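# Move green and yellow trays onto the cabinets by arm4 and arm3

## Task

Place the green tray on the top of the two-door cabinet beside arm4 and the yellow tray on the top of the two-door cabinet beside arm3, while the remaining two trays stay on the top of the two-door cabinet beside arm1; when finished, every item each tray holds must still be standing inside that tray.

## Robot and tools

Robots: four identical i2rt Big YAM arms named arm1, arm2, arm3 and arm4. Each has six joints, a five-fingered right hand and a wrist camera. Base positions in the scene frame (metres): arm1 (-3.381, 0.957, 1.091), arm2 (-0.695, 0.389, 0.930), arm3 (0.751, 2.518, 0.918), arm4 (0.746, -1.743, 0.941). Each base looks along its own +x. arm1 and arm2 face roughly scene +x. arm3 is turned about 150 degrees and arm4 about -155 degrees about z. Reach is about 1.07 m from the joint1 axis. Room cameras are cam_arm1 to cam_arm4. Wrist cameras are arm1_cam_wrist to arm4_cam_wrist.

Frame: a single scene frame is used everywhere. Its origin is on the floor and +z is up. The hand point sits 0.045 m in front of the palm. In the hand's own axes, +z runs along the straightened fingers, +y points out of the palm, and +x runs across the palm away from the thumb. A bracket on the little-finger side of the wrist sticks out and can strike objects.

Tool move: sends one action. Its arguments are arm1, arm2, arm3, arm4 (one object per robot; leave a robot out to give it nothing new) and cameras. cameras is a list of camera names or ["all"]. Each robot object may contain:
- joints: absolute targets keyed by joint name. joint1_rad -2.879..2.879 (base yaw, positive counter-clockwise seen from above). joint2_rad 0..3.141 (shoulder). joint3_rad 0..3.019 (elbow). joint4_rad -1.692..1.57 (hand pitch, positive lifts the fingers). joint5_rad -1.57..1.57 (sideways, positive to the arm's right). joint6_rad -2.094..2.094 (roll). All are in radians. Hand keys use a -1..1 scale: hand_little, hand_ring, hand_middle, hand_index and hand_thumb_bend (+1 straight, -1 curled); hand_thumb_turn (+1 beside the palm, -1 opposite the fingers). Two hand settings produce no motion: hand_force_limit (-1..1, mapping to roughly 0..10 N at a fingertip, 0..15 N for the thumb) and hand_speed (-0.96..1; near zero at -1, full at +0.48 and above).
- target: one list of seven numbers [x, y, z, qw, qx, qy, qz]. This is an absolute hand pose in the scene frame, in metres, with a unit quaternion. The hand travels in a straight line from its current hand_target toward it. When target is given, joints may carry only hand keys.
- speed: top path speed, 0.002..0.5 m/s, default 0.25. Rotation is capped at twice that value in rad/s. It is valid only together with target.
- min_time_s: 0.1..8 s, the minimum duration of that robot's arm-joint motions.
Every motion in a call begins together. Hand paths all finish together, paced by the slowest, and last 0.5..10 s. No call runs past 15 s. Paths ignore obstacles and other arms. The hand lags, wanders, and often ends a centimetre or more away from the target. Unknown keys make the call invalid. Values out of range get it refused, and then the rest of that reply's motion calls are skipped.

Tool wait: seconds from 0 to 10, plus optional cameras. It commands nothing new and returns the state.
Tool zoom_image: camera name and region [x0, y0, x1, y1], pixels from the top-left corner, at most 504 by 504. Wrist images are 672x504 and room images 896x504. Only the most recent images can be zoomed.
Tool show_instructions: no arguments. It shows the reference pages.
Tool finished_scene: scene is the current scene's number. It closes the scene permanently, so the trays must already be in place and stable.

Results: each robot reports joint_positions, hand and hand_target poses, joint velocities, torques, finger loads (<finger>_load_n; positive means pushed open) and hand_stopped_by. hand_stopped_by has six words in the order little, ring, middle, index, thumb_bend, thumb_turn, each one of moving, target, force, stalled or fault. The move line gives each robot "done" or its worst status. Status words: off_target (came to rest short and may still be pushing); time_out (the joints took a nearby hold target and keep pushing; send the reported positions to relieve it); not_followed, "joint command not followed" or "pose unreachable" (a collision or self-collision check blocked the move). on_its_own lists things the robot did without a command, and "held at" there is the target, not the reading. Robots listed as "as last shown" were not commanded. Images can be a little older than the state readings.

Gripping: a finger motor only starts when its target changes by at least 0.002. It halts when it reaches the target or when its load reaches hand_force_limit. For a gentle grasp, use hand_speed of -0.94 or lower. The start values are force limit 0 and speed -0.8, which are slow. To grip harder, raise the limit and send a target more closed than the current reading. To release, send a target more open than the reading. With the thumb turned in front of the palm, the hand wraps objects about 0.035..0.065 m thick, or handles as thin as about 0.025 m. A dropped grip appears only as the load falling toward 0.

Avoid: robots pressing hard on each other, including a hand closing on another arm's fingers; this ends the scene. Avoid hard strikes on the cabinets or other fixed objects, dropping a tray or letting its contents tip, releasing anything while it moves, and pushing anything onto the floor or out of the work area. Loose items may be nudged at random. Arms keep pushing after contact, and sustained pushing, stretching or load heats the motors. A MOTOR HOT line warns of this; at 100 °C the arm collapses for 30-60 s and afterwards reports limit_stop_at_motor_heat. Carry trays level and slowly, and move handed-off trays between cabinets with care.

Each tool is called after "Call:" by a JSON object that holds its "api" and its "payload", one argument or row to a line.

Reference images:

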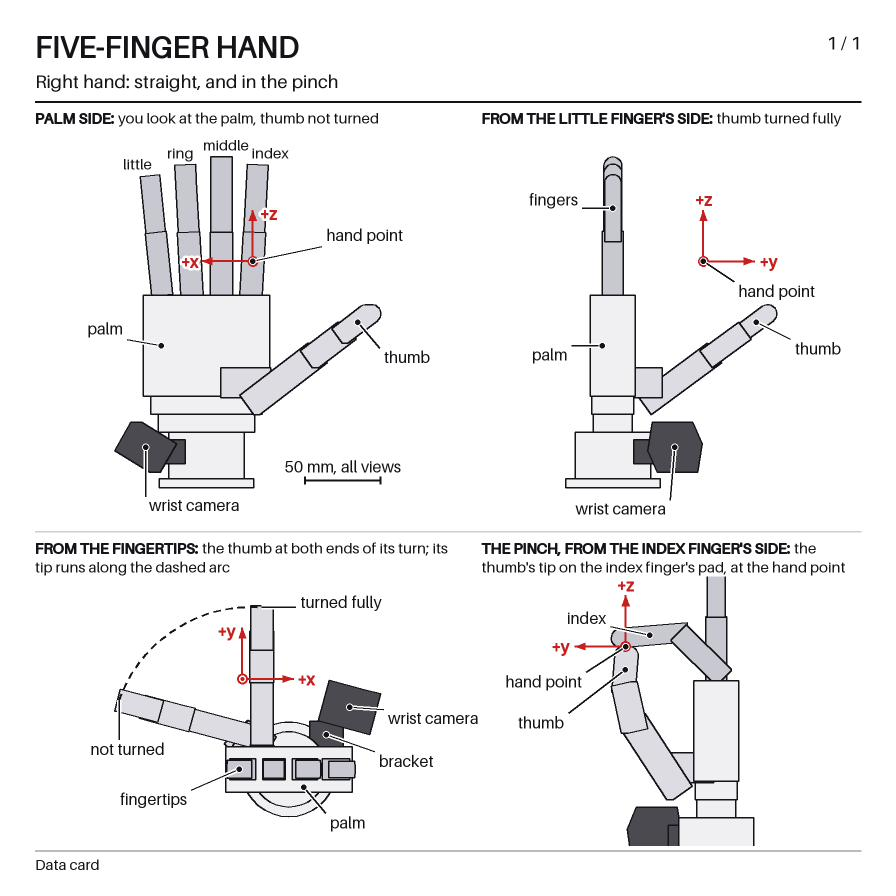

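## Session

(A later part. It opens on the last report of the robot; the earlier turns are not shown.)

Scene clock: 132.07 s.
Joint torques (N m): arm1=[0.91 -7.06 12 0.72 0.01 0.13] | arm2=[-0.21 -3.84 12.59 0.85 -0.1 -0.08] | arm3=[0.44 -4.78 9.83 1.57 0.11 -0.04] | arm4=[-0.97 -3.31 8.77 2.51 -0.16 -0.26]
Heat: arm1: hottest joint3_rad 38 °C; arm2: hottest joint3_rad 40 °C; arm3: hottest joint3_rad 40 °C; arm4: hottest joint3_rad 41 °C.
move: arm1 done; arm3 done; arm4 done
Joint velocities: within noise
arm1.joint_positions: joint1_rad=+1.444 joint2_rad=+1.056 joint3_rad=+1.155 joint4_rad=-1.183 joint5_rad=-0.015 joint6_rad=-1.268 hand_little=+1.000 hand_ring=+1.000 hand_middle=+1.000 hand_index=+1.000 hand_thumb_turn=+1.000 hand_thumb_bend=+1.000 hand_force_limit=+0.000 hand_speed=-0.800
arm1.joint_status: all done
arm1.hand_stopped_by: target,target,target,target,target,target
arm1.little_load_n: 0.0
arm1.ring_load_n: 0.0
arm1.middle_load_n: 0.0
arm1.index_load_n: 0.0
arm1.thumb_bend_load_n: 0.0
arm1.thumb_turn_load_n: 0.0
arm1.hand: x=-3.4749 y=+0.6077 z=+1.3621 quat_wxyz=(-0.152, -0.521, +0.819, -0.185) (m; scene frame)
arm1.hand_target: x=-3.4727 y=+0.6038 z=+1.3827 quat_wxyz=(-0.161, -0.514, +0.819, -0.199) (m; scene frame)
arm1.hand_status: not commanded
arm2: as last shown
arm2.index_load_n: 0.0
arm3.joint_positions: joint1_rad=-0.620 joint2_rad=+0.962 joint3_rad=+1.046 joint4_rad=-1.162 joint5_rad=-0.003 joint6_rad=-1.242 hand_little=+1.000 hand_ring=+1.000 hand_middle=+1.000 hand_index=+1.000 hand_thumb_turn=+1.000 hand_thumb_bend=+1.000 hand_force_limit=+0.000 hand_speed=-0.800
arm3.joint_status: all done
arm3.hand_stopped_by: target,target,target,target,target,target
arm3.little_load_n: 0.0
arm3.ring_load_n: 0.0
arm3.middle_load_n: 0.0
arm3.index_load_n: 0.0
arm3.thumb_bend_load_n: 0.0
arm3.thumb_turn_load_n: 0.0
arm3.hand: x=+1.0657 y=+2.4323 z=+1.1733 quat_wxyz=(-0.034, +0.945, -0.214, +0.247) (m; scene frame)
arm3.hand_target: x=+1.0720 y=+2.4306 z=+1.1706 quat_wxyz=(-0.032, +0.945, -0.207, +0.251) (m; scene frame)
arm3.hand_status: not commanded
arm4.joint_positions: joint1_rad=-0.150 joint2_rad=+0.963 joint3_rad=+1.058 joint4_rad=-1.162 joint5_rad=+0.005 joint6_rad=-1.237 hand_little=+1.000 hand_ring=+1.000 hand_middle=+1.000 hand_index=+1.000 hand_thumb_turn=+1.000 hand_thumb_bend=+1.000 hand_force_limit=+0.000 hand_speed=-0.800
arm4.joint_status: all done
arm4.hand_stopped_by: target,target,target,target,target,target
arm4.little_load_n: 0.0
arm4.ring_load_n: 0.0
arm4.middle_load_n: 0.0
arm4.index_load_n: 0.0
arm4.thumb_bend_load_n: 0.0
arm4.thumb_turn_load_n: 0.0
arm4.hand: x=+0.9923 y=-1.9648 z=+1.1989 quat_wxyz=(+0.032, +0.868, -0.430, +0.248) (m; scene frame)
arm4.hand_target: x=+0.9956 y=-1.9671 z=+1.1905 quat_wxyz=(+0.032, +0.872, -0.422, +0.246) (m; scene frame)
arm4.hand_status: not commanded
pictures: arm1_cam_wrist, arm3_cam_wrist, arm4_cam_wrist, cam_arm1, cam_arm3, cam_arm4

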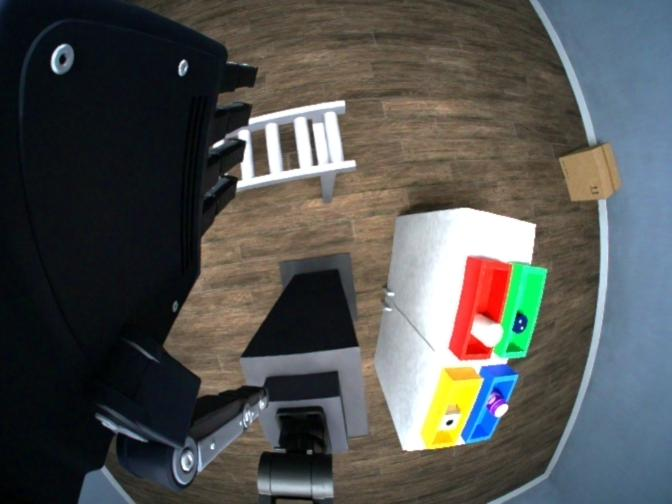

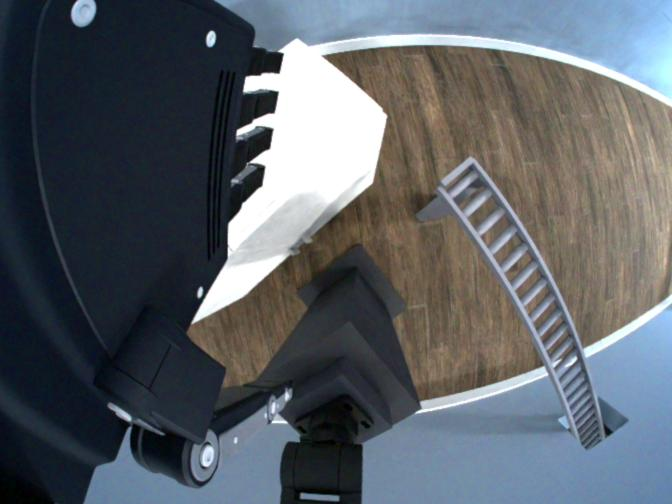

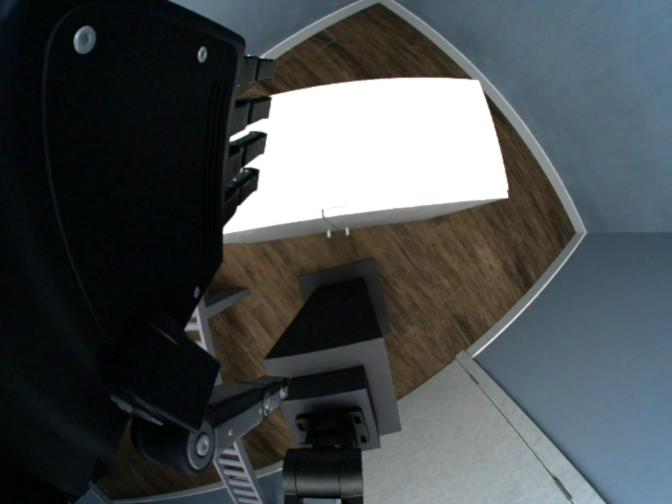

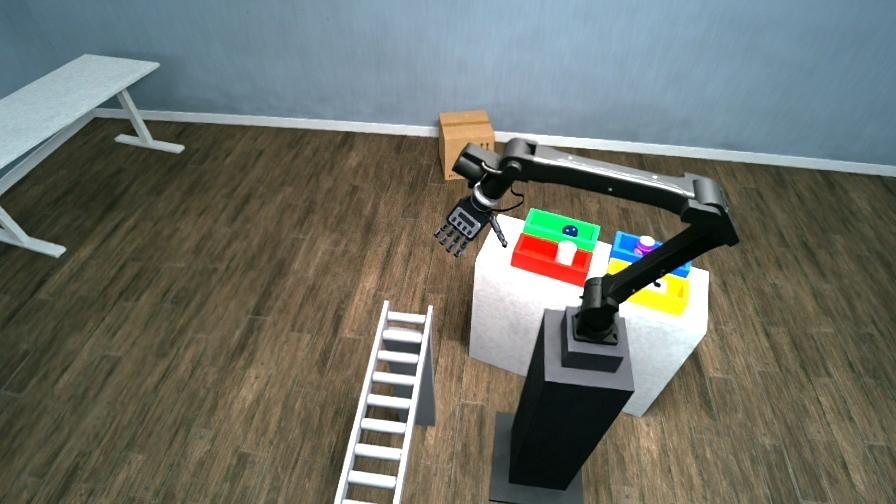

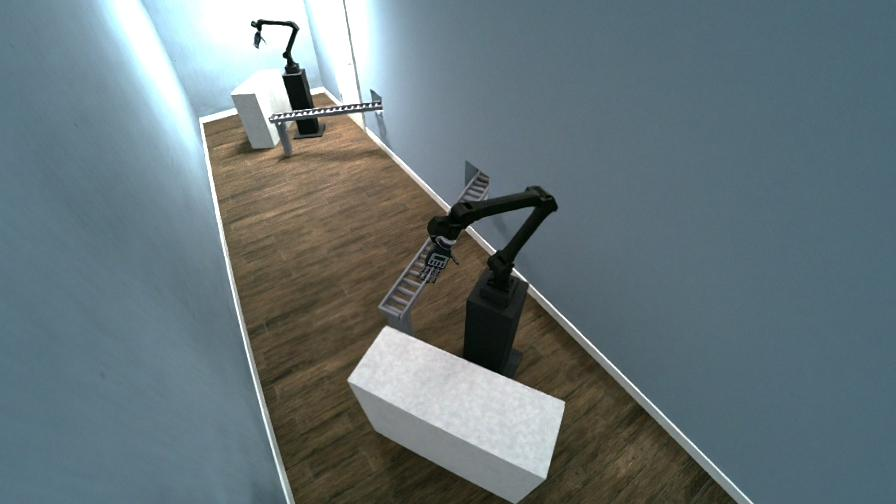

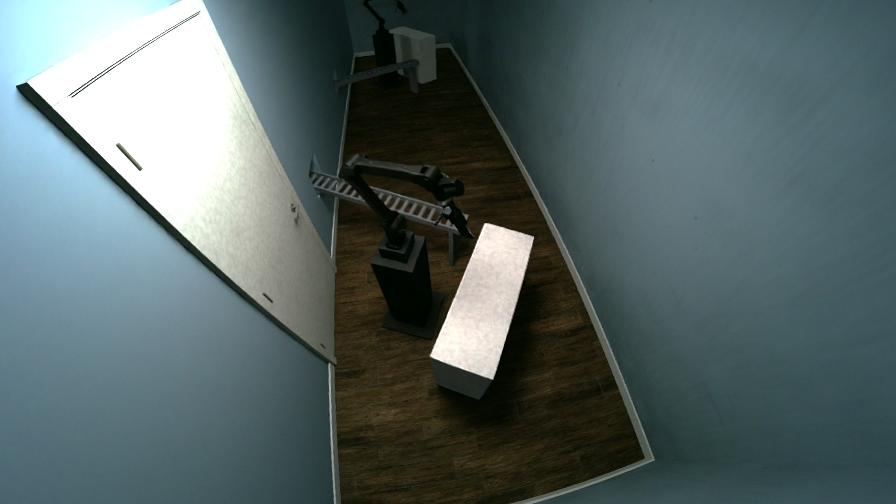

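Call:
{"api": "move", "payload": {
  "arm1": {"joints": {"joint1_rad": -0.5, "joint2_rad": 1.2, "joint3_rad": 1.0, "joint4_rad": -0.9, "joint5_rad": -0.2, "joint6_rad": 0.0, "hand_thumb_turn": -1.0, "hand_thumb_bend": 0.3, "hand_index": 0.45, "hand_middle": 0.45, "hand_ring": 0.45, "hand_little": 0.45}, "min_time_s": 4},
  "cameras": ["arm1_cam_wrist", "cam_arm1"]
}}

Scene clock: 201.90 s.
Joint torques (N m): arm1=[0.15 -6.48 8.21 2.21 -0.39 0.16] | arm2=[-0.26 -3.96 12.55 0.65 -0.12 -0.08] | arm3=[0.5 -4.84 9.83 1.57 0.11 -0.04] | arm4=[-1.67 -3.25 8.79 2.37 -0.19 -0.27]
Heat: arm1: hottest joint3_rad 43 °C; arm2: hottest joint3_rad 46 °C; arm3: hottest joint3_rad 45 °C; arm4: hottest joint3_rad 37 °C.
move: arm1 done
Joint velocities: within noise
arm1.joint_positions: joint1_rad=-0.510 joint2_rad=+1.180 joint3_rad=+1.006 joint4_rad=-0.919 joint5_rad=-0.185 joint6_rad=-0.028 hand_little=+0.450 hand_ring=+0.450 hand_middle=+0.450 hand_index=+0.450 hand_thumb_turn=-1.000 hand_thumb_bend=+0.300 hand_force_limit=+0.000 hand_speed=-0.800
arm1.joint_status: all done
arm1.hand_stopped_by: target,target,target,target,target,target
arm1.little_load_n: 0.0
arm1.ring_load_n: 0.0
arm1.middle_load_n: 0.0
arm1.index_load_n: 0.0
arm1.thumb_bend_load_n: 0.0
arm1.thumb_turn_load_n: 0.0
arm1.hand: x=-3.7424 y=+1.0924 z=+1.2759 quat_wxyz=(-0.165, +0.819, +0.514, -0.194) (m; scene frame)
arm1.hand_target: x=-3.7465 y=+1.0941 z=+1.2679 quat_wxyz=(-0.160, +0.824, +0.506, -0.196) (m; scene frame)
arm1.hand_status: not commanded
arm2, arm3, arm4: as last shown
arm2.index_load_n: -0.5
arm3.joint_positions: joint1_rad=-0.620 joint2_rad=+0.962 joint3_rad=+1.046 joint4_rad=-1.162 joint5_rad=-0.003 joint6_rad=-1.243 hand_little=+1.000 hand_ring=+1.000 hand_middle=+1.000 hand_index=+1.000 hand_thumb_turn=+1.000 hand_thumb_bend=+1.000 hand_force_limit=+0.000 hand_speed=-0.800
arm3.little_load_n: -0.5
arm3.hand: x=+1.0658 y=+2.4322 z=+1.1733 quat_wxyz=(-0.034, +0.945, -0.213, +0.247) (m; scene frame)
pictures: arm1_cam_wrist, cam_arm1

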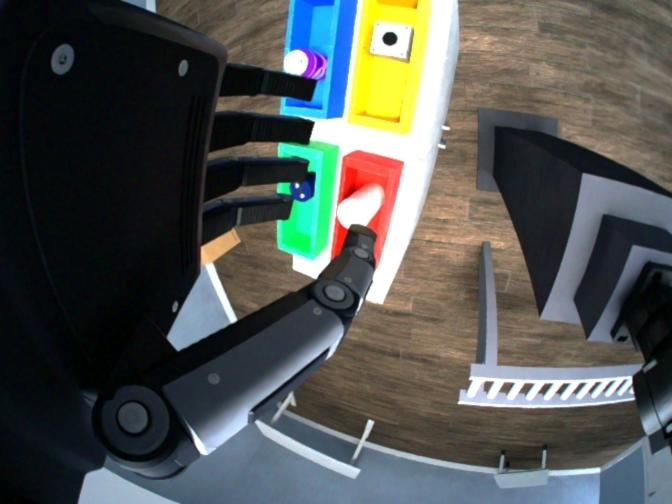

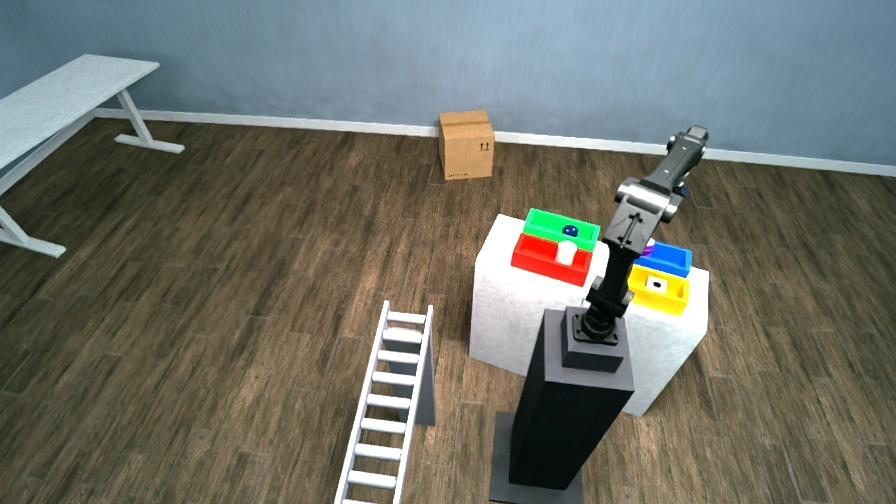

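Call:
{"api": "move", "payload": {
  "arm1": {"target": [-3.856, 1.250, 0.97, -0.3030, 0.7318, 0.5640, -0.2337], "speed": 0.2},
  "cameras": ["arm1_cam_wrist", "cam_arm1"]
}}

Call:
{"api": "zoom_image", "payload": {
  "camera": "arm1_cam_wrist",
  "region": [200, 100, 500, 400]
}}

Scene clock: 205.90 s.
Joint torques (N m): arm1=[-0.26 -13.57 6.9 2.69 -0.45 -0.23] | arm2=[-0.21 -2.78 12.57 0.87 -0.13 -0.07] | arm3=[0.44 -4.72 9.84 1.58 0.11 -0.04] | arm4=[-0.97 -3.19 8.76 2.58 -0.18 -0.29]
Heat: arm1: hottest joint3_rad 43 °C; arm2: hottest joint3_rad 46 °C; arm3: hottest joint3_rad 45 °C; arm4: hottest joint3_rad 37 °C.
move: arm1 off_target
Joint velocities: within noise
arm1.joint_positions: joint1_rad=-0.653 joint2_rad=+1.976 joint3_rad=+0.908 joint4_rad=+0.213 joint5_rad=-0.285 joint6_rad=-0.269 hand_little=+0.450 hand_ring=+0.450 hand_middle=+0.450 hand_index=+0.450 hand_thumb_turn=-1.000 hand_thumb_bend=+0.300 hand_force_limit=+0.000 hand_speed=-0.800
arm1.joint_status: not commanded
arm1.hand_stopped_by: target,target,target,target,target,target
arm1.little_load_n: 0.0
arm1.ring_load_n: 0.0
arm1.middle_load_n: 0.0
arm1.index_load_n: 0.0
arm1.thumb_bend_load_n: 0.0
arm1.thumb_turn_load_n: 0.5
arm1.hand: x=-3.8443 y=+1.2365 z=+0.9748 quat_wxyz=(-0.291, +0.743, +0.554, -0.235) (m; scene frame)
arm1.hand_target: x=-3.8517 y=+1.2480 z=+0.9697 quat_wxyz=(-0.301, +0.737, +0.558, -0.235) (m; scene frame)
arm1.hand_status: off_target (0.019 m and 2.2 deg from the pose sent, 0.362 m and 20.1 deg at the start)
arm2, arm3, arm4: as last shown
arm2.index_load_n: 0.0
arm3.little_load_n: 0.0
arm4.index_load_n: 0.5
pictures: arm1_cam_wrist, cam_arm1

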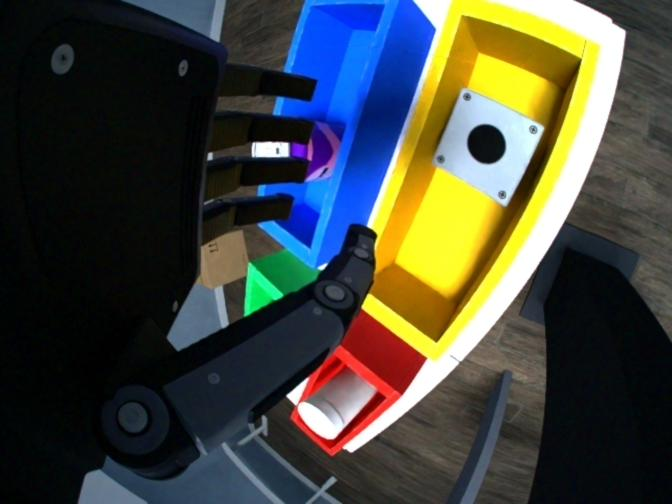

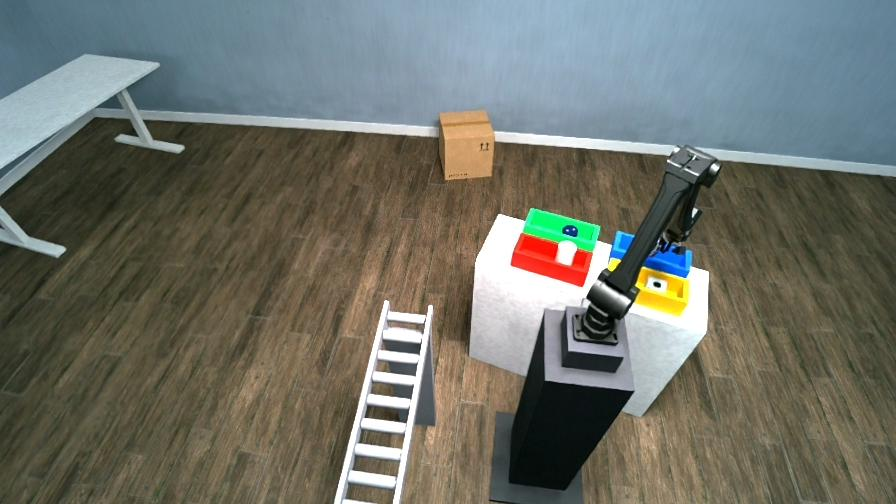

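Scaled by 1.680 from the camera's 672x504 image, which has a finer 960x720 frame.

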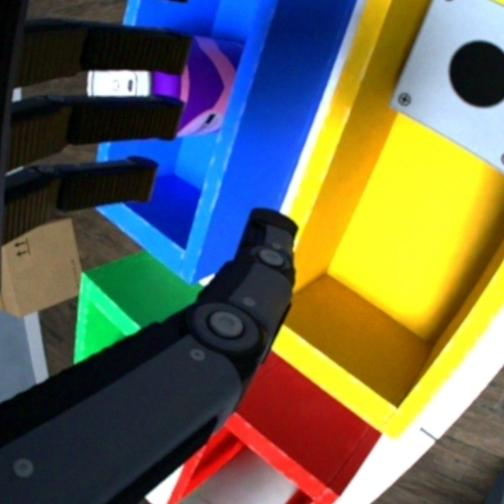

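Call:
{"api": "move", "payload": {
  "arm1": {"target": [-3.882, 1.264, 0.905, -0.3030, 0.7318, 0.5640, -0.2337], "speed": 0.1},
  "cameras": ["arm1_cam_wrist", "cam_arm1"]
}}

Call:
{"api": "zoom_image", "payload": {
  "camera": "arm1_cam_wrist",
  "region": [200, 100, 500, 400]
}}

Call:
{"api": "zoom_image", "payload": {
  "camera": "cam_arm1",
  "region": [560, 170, 740, 340]
}}

Scene clock: 218.43 s.
Joint torques (N m): arm1=[0.97 -15.38 6.26 2.74 -0.16 -0.24] | arm2=[-0.32 -4.13 12.56 0.75 -0.11 -0.05] | arm3=[0.5 -4.78 9.83 1.58 0.11 -0.04] | arm4=[-1.2 -3.14 8.64 2.48 -0.14 -0.25]
Heat: arm1: hottest joint3_rad 42 °C; arm2: hottest joint3_rad 47 °C; arm3: hottest joint3_rad 45 °C; arm4: hottest joint3_rad 37 °C.
move: arm1 off_target
Joint velocities: within noise
arm1.joint_positions: joint1_rad=-0.653 joint2_rad=+2.177 joint3_rad=+1.034 joint4_rad=+0.294 joint5_rad=-0.285 joint6_rad=-0.275 hand_little=+0.450 hand_ring=+0.450 hand_middle=+0.450 hand_index=+0.450 hand_thumb_turn=-1.000 hand_thumb_bend=+0.300 hand_force_limit=+0.000 hand_speed=-0.800
arm1.joint_status: not commanded
arm1.hand_stopped_by: target,target,target,target,target,target
arm1.little_load_n: 0.0
arm1.ring_load_n: 0.0
arm1.middle_load_n: 0.0
arm1.index_load_n: 0.0
arm1.thumb_bend_load_n: 0.0
arm1.thumb_turn_load_n: 0.0
arm1.hand: x=-3.8724 y=+1.2591 z=+0.9140 quat_wxyz=(-0.294, +0.741, +0.556, -0.235) (m; scene frame)
arm1.hand_target: x=-3.8811 y=+1.2638 z=+0.9055 quat_wxyz=(-0.303, +0.732, +0.564, -0.234) (m; scene frame)
arm1.hand_status: off_target (0.014 m and 1.7 deg from the pose sent, 0.084 m and 2.2 deg at the start)
arm2, arm3, arm4: as last shown
arm4.index_load_n: 0.0
pictures: arm1_cam_wrist, cam_arm1

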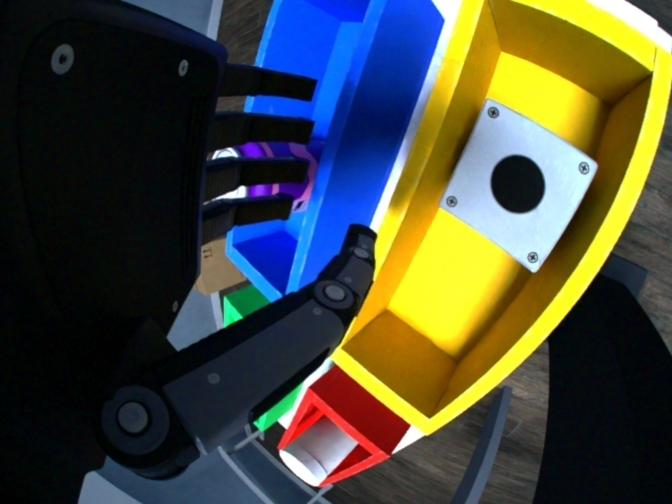

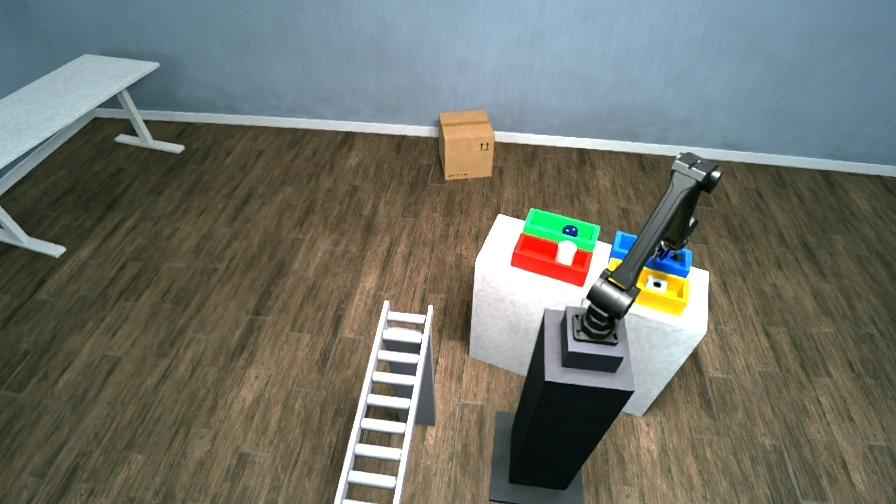

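Scaled by 1.680 from the camera's 672x504 image, which has a finer 960x720 frame.

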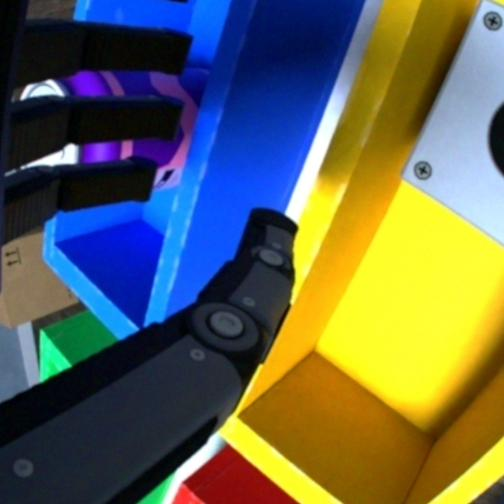

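Scaled by 2.800 from the camera's 896x504 image, which has a finer 1280x720 frame.

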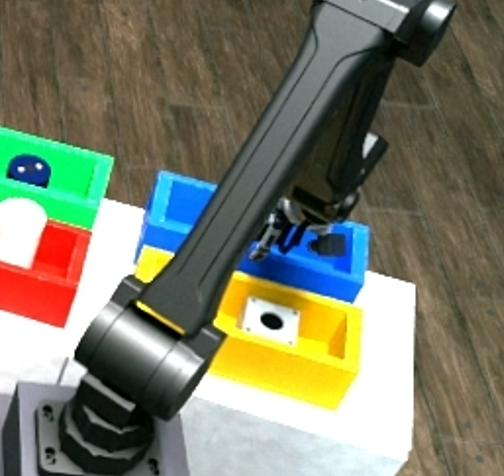

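Call:
{"api": "move", "payload": {
  "arm1": {"target": [-3.875, 1.262, 0.825, -0.3030, 0.7318, 0.5640, -0.2337], "speed": 0.06},
  "cameras": ["arm1_cam_wrist", "cam_arm1"]
}}

Call:
{"api": "zoom_image", "payload": {
  "camera": "arm1_cam_wrist",
  "region": [200, 100, 500, 400]
}}

Call:
{"api": "zoom_image", "payload": {
  "camera": "cam_arm1",
  "region": [590, 190, 720, 320]
}}

Scene clock: 226.47 s.
Joint torques (N m): arm1=[0.32 -14.1 3.86 1.96 -0.13 -0.27] | arm2=[-0.38 -3.72 12.48 0.69 -0.09 -0.1] | arm3=[0.44 -4.84 9.84 1.58 0.11 -0.04] | arm4=[-1.08 -3.08 8.7 2.52 -0.12 -0.27]
Heat: arm1: hottest joint3_rad 41 °C; arm2: hottest joint3_rad 47 °C; arm3: hottest joint3_rad 45 °C; arm4: hottest joint3_rad 37 °C.
move: arm1 off_target
Joint velocities: within noise
arm1.joint_positions: joint1_rad=-0.637 joint2_rad=+2.345 joint3_rad=+1.100 joint4_rad=+0.465 joint5_rad=-0.291 joint6_rad=-0.278 hand_little=+0.450 hand_ring=+0.450 hand_middle=+0.450 hand_index=+0.450 hand_thumb_turn=-1.000 hand_thumb_bend=+0.299 hand_force_limit=+0.000 hand_speed=-0.800
arm1.joint_status: not commanded
arm1.hand_stopped_by: target,target,target,target,target,target
arm1.little_load_n: -0.5
arm1.ring_load_n: 0.0
arm1.middle_load_n: 0.0
arm1.index_load_n: -1.0
arm1.thumb_bend_load_n: -4.0
arm1.thumb_turn_load_n: 0.0
arm1.hand: x=-3.8948 y=+1.2640 z=+0.8600 quat_wxyz=(-0.323, +0.721, +0.560, -0.248) (m; scene frame)
arm1.hand_target: x=-3.8773 y=+1.2533 z=+0.8272 quat_wxyz=(-0.301, +0.727, +0.570, -0.236) (m; scene frame)
arm1.hand_status: off_target (0.040 m and 3.0 deg from the pose sent, 0.089 m and 1.7 deg at the start)
arm2, arm3, arm4: as last shown
pictures: arm1_cam_wrist, cam_arm1

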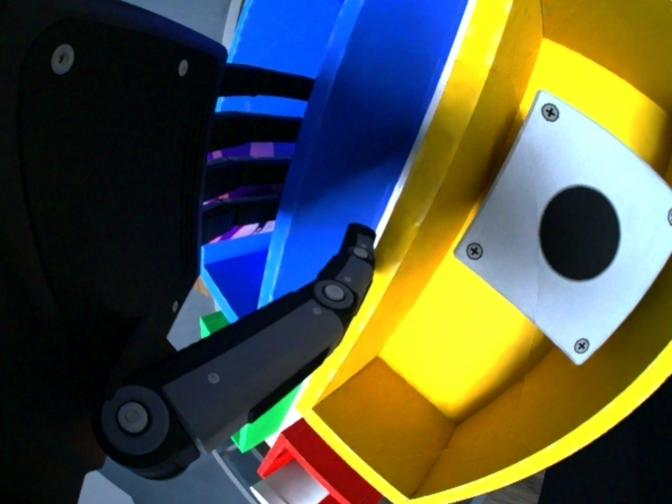

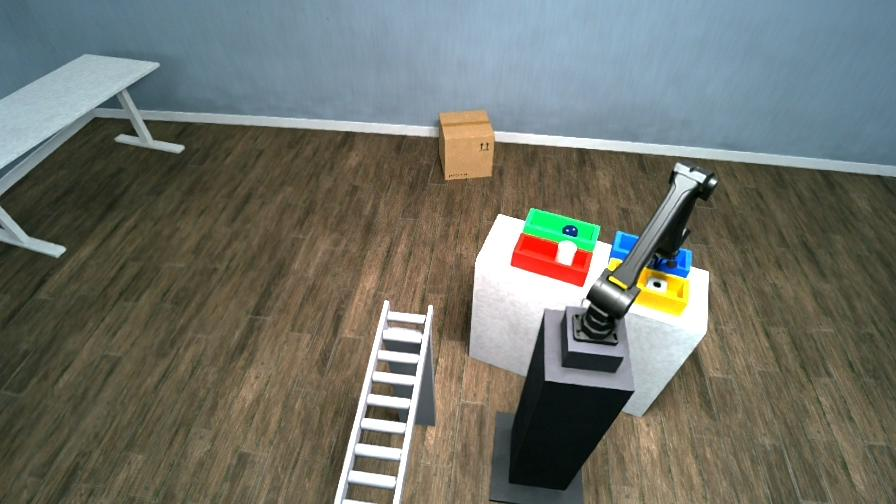

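Scaled by 1.680 from the camera's 672x504 image, which has a finer 960x720 frame.

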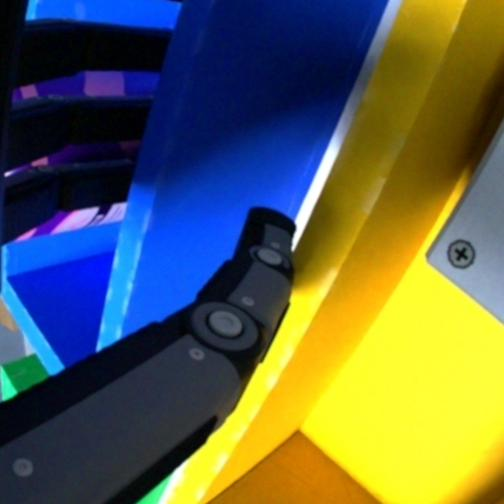

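Scaled by 3.877 from the camera's 896x504 image, which has a finer 1280x720 frame.

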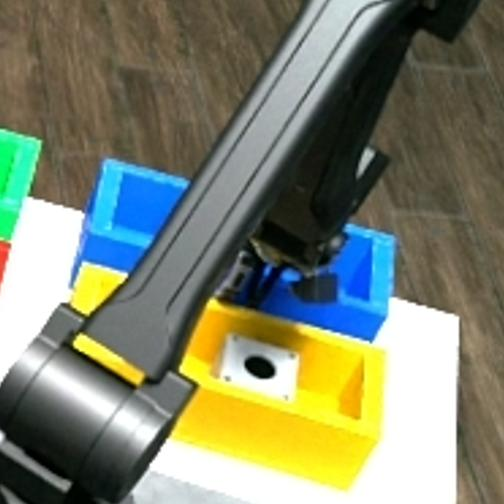

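Call:
{"api": "move", "payload": {
  "arm1": {"target": [-3.875, 1.262, 0.905, -0.3030, 0.7318, 0.5640, -0.2337], "speed": 0.08},
  "cameras": ["arm1_cam_wrist"]
}}

Call:
{"api": "zoom_image", "payload": {
  "camera": "arm1_cam_wrist",
  "region": [200, 100, 500, 400]
}}

Scene clock: 230.30 s.
Joint torques (N m): arm1=[-0.38 -19.08 3.75 1.09 -0.15 -0.24] | arm2=[-0.85 -3.14 12.56 0.84 -0.13 -0.12] | arm3=[0.5 -4.78 9.83 1.59 0.12 -0.04] | arm4=[-1.49 -3.6 8.72 2.48 -0.17 -0.29]
Heat: arm1: hottest joint3_rad 40 °C; arm2: hottest joint3_rad 47 °C; arm3: hottest joint3_rad 45 °C; arm4: hottest joint3_rad 37 °C.
move: arm1 done
Joint velocities: within noise
arm1.joint_positions: joint1_rad=-0.647 joint2_rad=+2.213 joint3_rad=+1.049 joint4_rad=+0.343 joint5_rad=-0.286 joint6_rad=-0.278 hand_little=+0.450 hand_ring=+0.450 hand_middle=+0.450 hand_index=+0.450 hand_thumb_turn=-1.000 hand_thumb_bend=+0.300 hand_force_limit=+0.000 hand_speed=-0.800
arm1.joint_status: not commanded
arm1.hand_stopped_by: target,target,target,target,target,target
arm1.little_load_n: 0.0
arm1.ring_load_n: 0.0
arm1.middle_load_n: 0.0
arm1.index_load_n: 0.0
arm1.thumb_bend_load_n: -0.5
arm1.thumb_turn_load_n: 0.0
arm1.hand: x=-3.8816 y=+1.2617 z=+0.9048 quat_wxyz=(-0.307, +0.732, +0.559, -0.240) (m; scene frame)
arm1.hand_target: x=-3.8738 y=+1.2641 z=+0.9049 quat_wxyz=(-0.303, +0.733, +0.562, -0.232) (m; scene frame)
arm1.hand_status: done (0.007 m and 1.0 deg from the pose sent, 0.049 m and 3.0 deg at the start)
arm2, arm3, arm4: as last shown
pictures: arm1_cam_wrist

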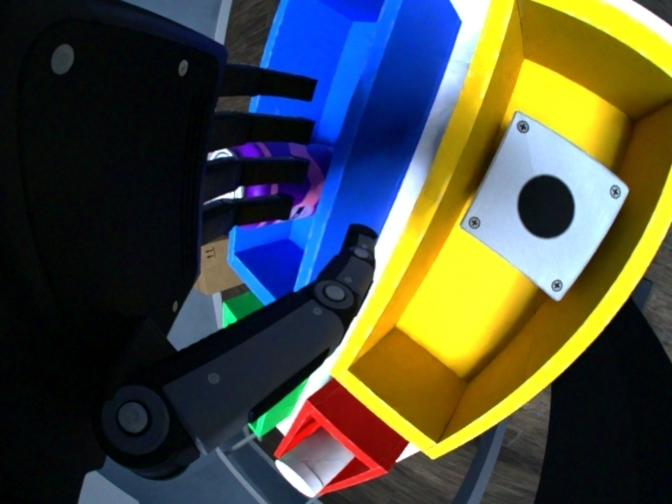

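Scaled by 1.680 from the camera's 672x504 image, which has a finer 960x720 frame.

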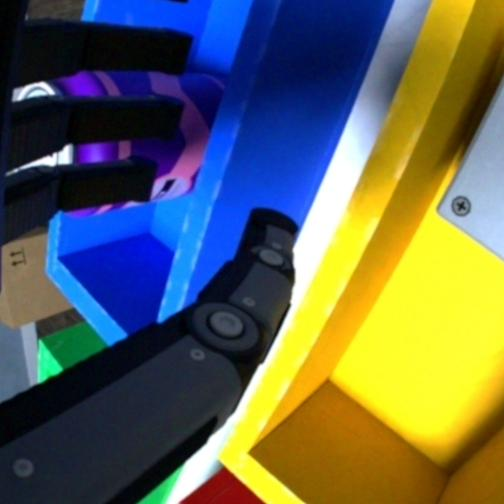

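Call:
{"api": "move", "payload": {
  "cameras": ["arm1_cam_wrist", "cam_arm1"]
}}

Scene clock: 242.53 s.
Joint torques (N m): arm1=[-0.32 -19.08 3.73 1.1 -0.14 -0.24] | arm2=[-0.67 -3.9 12.62 0.79 -0.12 -0.05] | arm3=[0.44 -4.78 9.83 1.58 0.11 -0.04] | arm4=[-1.44 -3.55 8.72 2.47 -0.15 -0.29]
Heat: arm1: hottest joint3_rad 39 °C; arm2: hottest joint3_rad 47 °C; arm3: hottest joint3_rad 45 °C; arm4: hottest joint3_rad 37 °C.
Joint velocities: within noise
arm1.joint_positions: joint1_rad=-0.647 joint2_rad=+2.213 joint3_rad=+1.049 joint4_rad=+0.343 joint5_rad=-0.286 joint6_rad=-0.278 hand_little=+0.450 hand_ring=+0.450 hand_middle=+0.450 hand_index=+0.450 hand_thumb_turn=-1.000 hand_thumb_bend=+0.300 hand_force_limit=+0.000 hand_speed=-0.800
arm1.joint_status: not commanded
arm1.hand_stopped_by: target,target,target,target,target,target
arm1.little_load_n: 0.0
arm1.ring_load_n: 0.0
arm1.middle_load_n: 0.5
arm1.index_load_n: 0.0
arm1.thumb_bend_load_n: 0.0
arm1.thumb_turn_load_n: 0.0
arm1.hand: x=-3.8816 y=+1.2617 z=+0.9048 quat_wxyz=(-0.307, +0.732, +0.559, -0.240) (m; scene frame)
arm1.hand_target: x=-3.8738 y=+1.2641 z=+0.9049 quat_wxyz=(-0.303, +0.733, +0.562, -0.232) (m; scene frame)
arm1.hand_status: done (0.007 m and 1.0 deg from the pose sent, 0.049 m and 3.0 deg at the start)
arm2.joint_positions: joint1_rad=+0.212 joint2_rad=+1.067 joint3_rad=+1.788 joint4_rad=-1.679 joint5_rad=-0.048 joint6_rad=-1.389 hand_little=+1.000 hand_ring=+1.000 hand_middle=+1.000 hand_index=+1.000 hand_thumb_turn=+1.000 hand_thumb_bend=+1.000 hand_force_limit=+0.000 hand_speed=-0.800
arm2.joint_status: not commanded
arm2.hand_stopped_by: target,target,target,target,target,target
arm2.little_load_n: 0.0
arm2.ring_load_n: 0.0
arm2.middle_load_n: 0.0
arm2.index_load_n: 0.0
arm2.thumb_bend_load_n: 0.0
arm2.thumb_turn_load_n: 0.0
arm2.hand: x=-1.0070 y=+0.3884 z=+1.4306 quat_wxyz=(-0.293, +0.018, +0.954, -0.063) (m; scene frame)
arm2.hand_target: x=-1.0042 y=+0.3850 z=+1.4469 quat_wxyz=(-0.305, +0.007, +0.950, -0.065) (m; scene frame)
arm2.hand_status: not commanded
arm3.joint_positions: joint1_rad=-0.620 joint2_rad=+0.962 joint3_rad=+1.046 joint4_rad=-1.162 joint5_rad=-0.003 joint6_rad=-1.243 hand_little=+1.000 hand_ring=+1.000 hand_middle=+1.000 hand_index=+1.000 hand_thumb_turn=+1.000 hand_thumb_bend=+1.000 hand_force_limit=+0.000 hand_speed=-0.800
arm3.joint_status: not commanded
arm3.hand_stopped_by: target,target,target,target,target,target
arm3.little_load_n: 0.0
arm3.ring_load_n: 0.0
arm3.middle_load_n: 0.0
arm3.index_load_n: 0.0
arm3.thumb_bend_load_n: 0.0
arm3.thumb_turn_load_n: 0.0
arm3.hand: x=+1.0658 y=+2.4322 z=+1.1733 quat_wxyz=(-0.034, +0.945, -0.213, +0.247) (m; scene frame)
arm3.hand_target: x=+1.0720 y=+2.4306 z=+1.1706 quat_wxyz=(-0.032, +0.945, -0.207, +0.251) (m; scene frame)
arm3.hand_status: not commanded
arm4.joint_positions: joint1_rad=-0.150 joint2_rad=+0.963 joint3_rad=+1.058 joint4_rad=-1.162 joint5_rad=+0.005 joint6_rad=-1.237 hand_little=+1.000 hand_ring=+1.000 hand_middle=+1.000 hand_index=+1.000 hand_thumb_turn=+1.000 hand_thumb_bend=+1.000 hand_force_limit=+0.000 hand_speed=-0.800
arm4.joint_status: not commanded
arm4.hand_stopped_by: target,target,target,target,target,target
arm4.little_load_n: 0.0
arm4.ring_load_n: 0.0
arm4.middle_load_n: 0.0
arm4.index_load_n: 0.0
arm4.thumb_bend_load_n: 0.0
arm4.thumb_turn_load_n: 0.0
arm4.hand: x=+0.9923 y=-1.9648 z=+1.1989 quat_wxyz=(+0.032, +0.868, -0.430, +0.248) (m; scene frame)
arm4.hand_target: x=+0.9956 y=-1.9671 z=+1.1905 quat_wxyz=(+0.032, +0.872, -0.422, +0.246) (m; scene frame)
arm4.hand_status: not commanded
pictures: arm1_cam_wrist, cam_arm1

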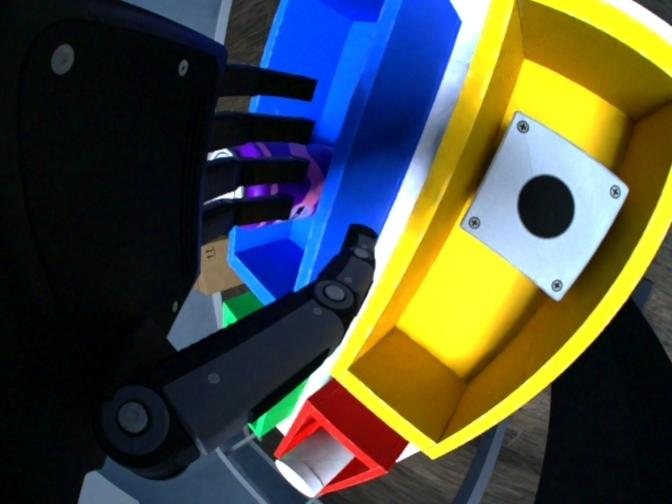

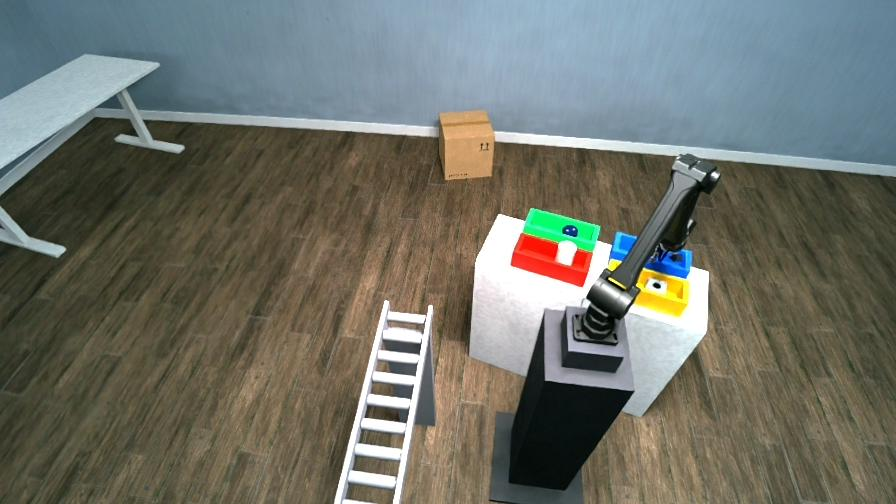

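Call:
{"api": "move", "payload": {
  "arm1": {"target": [-3.846, 1.2565, 0.905, -0.303, 0.732, 0.564, -0.2337], "speed": 0.1},
  "cameras": ["arm1_cam_wrist"]
}}

Scene clock: 249.03 s.
Joint torques (N m): arm1=[-0.21 -18.55 3.41 2.7 -0.47 -0.24] | arm2=[-0.09 -4.07 12.49 0.92 -0.14 -0.08] | arm3=[0.5 -4.78 9.83 1.57 0.11 -0.04] | arm4=[-1.14 -3.49 8.7 2.45 -0.2 -0.3]
Heat: arm1: hottest joint3_rad 38 °C; arm2: hottest joint3_rad 48 °C; arm3: hottest joint3_rad 45 °C; arm4: hottest joint3_rad 37 °C.
move: arm1 off_target
Joint velocities: within noise
arm1.joint_positions: joint1_rad=-0.683 joint2_rad=+2.187 joint3_rad=+0.968 joint4_rad=+0.348 joint5_rad=-0.300 joint6_rad=-0.301 hand_little=+0.450 hand_ring=+0.450 hand_middle=+0.450 hand_index=+0.450 hand_thumb_turn=-1.000 hand_thumb_bend=+0.300 hand_force_limit=+0.000 hand_speed=-0.800
arm1.joint_status: not commanded
arm1.hand_stopped_by: target,target,target,target,target,target
arm1.little_load_n: 0.0
arm1.ring_load_n: 0.0
arm1.middle_load_n: 0.0
arm1.index_load_n: 0.0
arm1.thumb_bend_load_n: 0.0
arm1.thumb_turn_load_n: 0.0
arm1.hand: x=-3.8409 y=+1.2541 z=+0.8981 quat_wxyz=(-0.289, +0.744, +0.557, -0.231) (m; scene frame)
arm1.hand_target: x=-3.8432 y=+1.2611 z=+0.9059 quat_wxyz=(-0.304, +0.735, +0.560, -0.232) (m; scene frame)
arm1.hand_status: off_target (0.009 m and 2.3 deg from the pose sent, 0.036 m and 1.0 deg at the start)
arm2, arm3, arm4: as last shown
arm3.little_load_n: -0.5
pictures: arm1_cam_wrist

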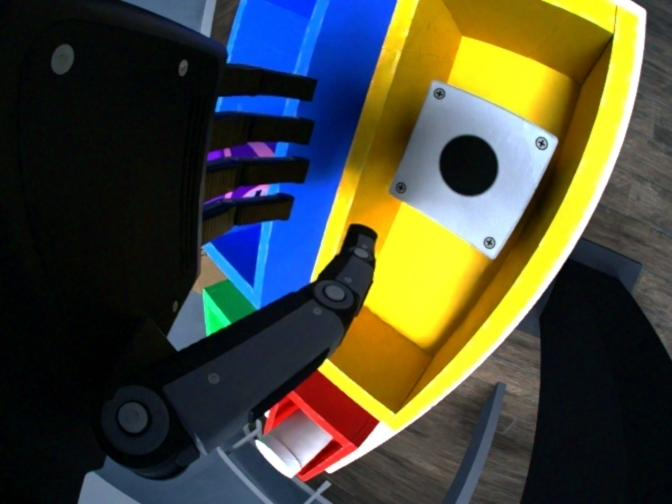

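Call:
{"api": "zoom_image", "payload": {
  "camera": "arm1_cam_wrist",
  "region": [200, 50, 500, 350]
}}

Scaled by 1.680 from the camera's 672x504 image, which has a finer 960x720 frame.

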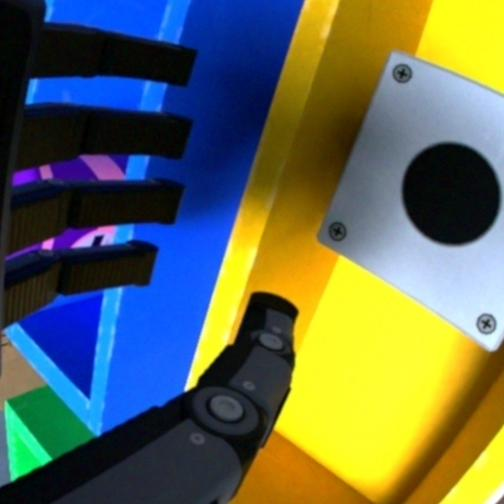

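Call:
{"api": "move", "payload": {
  "arm1": {"target": [-3.861, 1.264, 0.878, -0.303, 0.732, 0.564, -0.2337], "speed": 0.08},
  "cameras": ["arm1_cam_wrist"]
}}

Call:
{"api": "zoom_image", "payload": {
  "camera": "arm1_cam_wrist",
  "region": [200, 50, 500, 350]
}}

Scene clock: 257.33 s.
Joint torques (N m): arm1=[1.08 -15.15 5.6 2.69 -0.25 -0.16] | arm2=[-0.03 -3.55 12.74 0.84 -0.09 -0.08] | arm3=[0.44 -4.84 9.81 1.59 0.12 -0.04] | arm4=[-1.38 -3.37 8.79 2.54 -0.16 -0.26]
Heat: arm1: hottest joint3_rad 37 °C; arm2: hottest joint3_rad 48 °C; arm3: hottest joint3_rad 45 °C; arm4: hottest joint3_rad 37 °C.
move: arm1 off_target
Joint velocities: within noise
arm1.joint_positions: joint1_rad=-0.680 joint2_rad=+2.231 joint3_rad=+1.003 joint4_rad=+0.373 joint5_rad=-0.300 joint6_rad=-0.301 hand_little=+0.450 hand_ring=+0.450 hand_middle=+0.450 hand_index=+0.450 hand_thumb_turn=-1.000 hand_thumb_bend=+0.300 hand_force_limit=+0.000 hand_speed=-0.800
arm1.joint_status: not commanded
arm1.hand_stopped_by: target,target,target,target,target,target
arm1.little_load_n: 0.0
arm1.ring_load_n: 0.0
arm1.middle_load_n: 0.0
arm1.index_load_n: 0.0
arm1.thumb_bend_load_n: 0.0
arm1.thumb_turn_load_n: 0.0
arm1.hand: x=-3.8512 y=+1.2605 z=+0.8863 quat_wxyz=(-0.295, +0.740, +0.558, -0.233) (m; scene frame)
arm1.hand_target: x=-3.8600 y=+1.2631 z=+0.8778 quat_wxyz=(-0.302, +0.732, +0.564, -0.234) (m; scene frame)
arm1.hand_status: off_target (0.013 m and 1.5 deg from the pose sent, 0.030 m and 2.3 deg at the start)
arm2, arm3, arm4: as last shown
arm3.little_load_n: 0.0
pictures: arm1_cam_wrist

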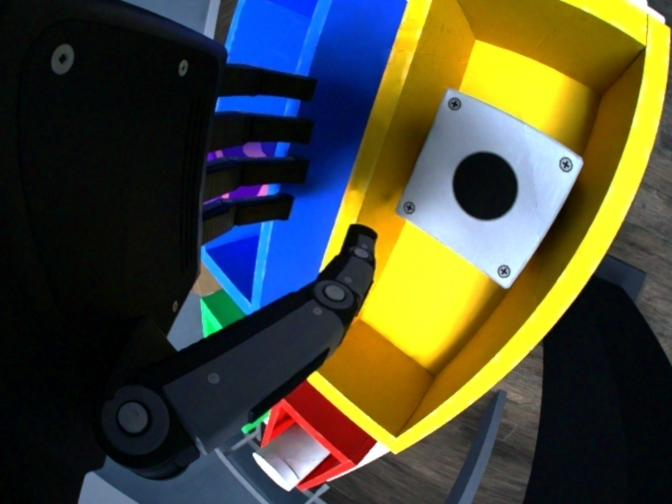

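Scaled by 1.680 from the camera's 672x504 image, which has a finer 960x720 frame.

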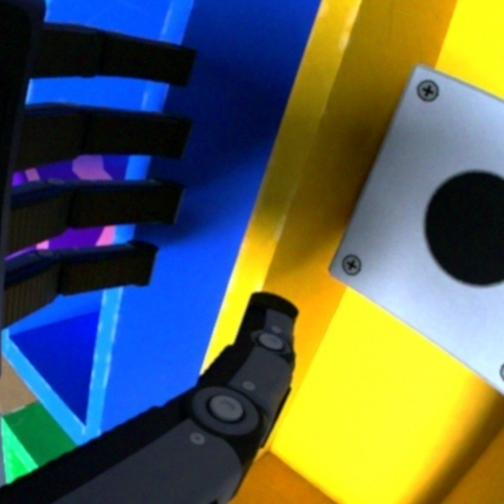

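Call:
{"api": "move", "payload": {
  "arm1": {"target": [-3.871, 1.2655, 0.842, -0.303, 0.732, 0.564, -0.2337], "speed": 0.08},
  "cameras": ["arm1_cam_wrist"]
}}

Call:
{"api": "zoom_image", "payload": {
  "camera": "arm1_cam_wrist",
  "region": [200, 50, 500, 350]
}}

Scene clock: 263.37 s.
Joint torques (N m): arm1=[1.14 -15.91 5.52 2.84 -0.18 -0.09] | arm2=[-0.5 -4.13 12.42 0.83 -0.14 -0.09] | arm3=[0.5 -4.84 9.83 1.58 0.11 -0.04] | arm4=[-1.49 -3.31 8.7 2.43 -0.15 -0.29]
Heat: arm1: hottest joint3_rad 37 °C; arm2: hottest joint3_rad 48 °C; arm3: hottest joint3_rad 46 °C; arm4: hottest joint3_rad 37 °C.
move: arm1 off_target
Joint velocities: within noise
arm1.joint_positions: joint1_rad=-0.671 joint2_rad=+2.332 joint3_rad=+1.060 joint4_rad=+0.414 joint5_rad=-0.294 joint6_rad=-0.301 hand_little=+0.450 hand_ring=+0.450 hand_middle=+0.450 hand_index=+0.450 hand_thumb_turn=-1.000 hand_thumb_bend=+0.300 hand_force_limit=+0.000 hand_speed=-0.800
arm1.joint_status: not commanded
arm1.hand_stopped_by: target,target,target,target,target,target
arm1.little_load_n: 0.0
arm1.ring_load_n: -0.5
arm1.middle_load_n: 0.0
arm1.index_load_n: 0.0
arm1.thumb_bend_load_n: 0.0
arm1.thumb_turn_load_n: 0.5
arm1.hand: x=-3.8596 y=+1.2622 z=+0.8501 quat_wxyz=(-0.294, +0.739, +0.560, -0.232) (m; scene frame)
arm1.hand_target: x=-3.8705 y=+1.2661 z=+0.8427 quat_wxyz=(-0.304, +0.732, +0.564, -0.233) (m; scene frame)
arm1.hand_status: off_target (0.014 m and 1.4 deg from the pose sent, 0.049 m and 1.5 deg at the start)
arm2, arm3, arm4: as last shown
pictures: arm1_cam_wrist

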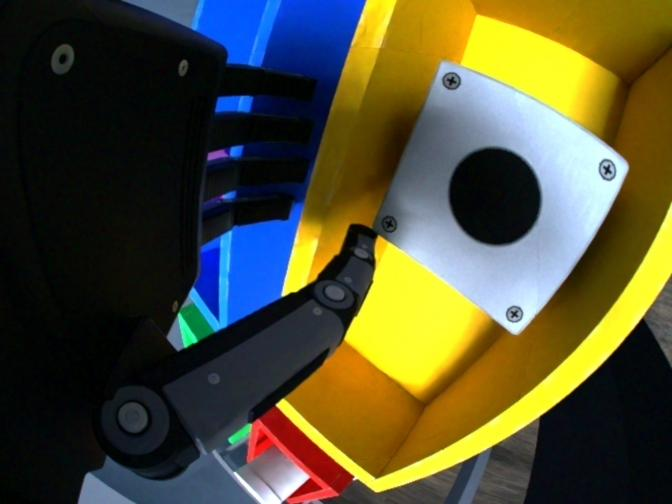

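Scaled by 1.680 from the camera's 672x504 image, which has a finer 960x720 frame.

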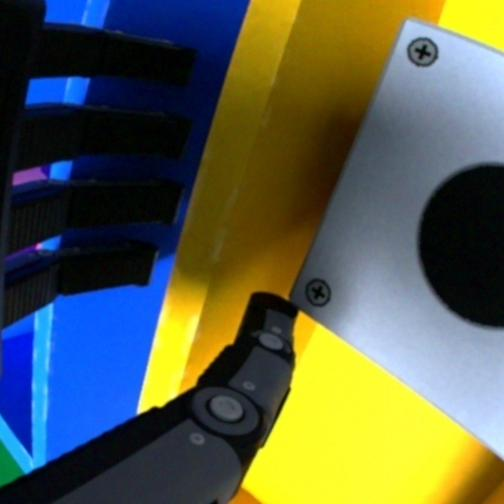

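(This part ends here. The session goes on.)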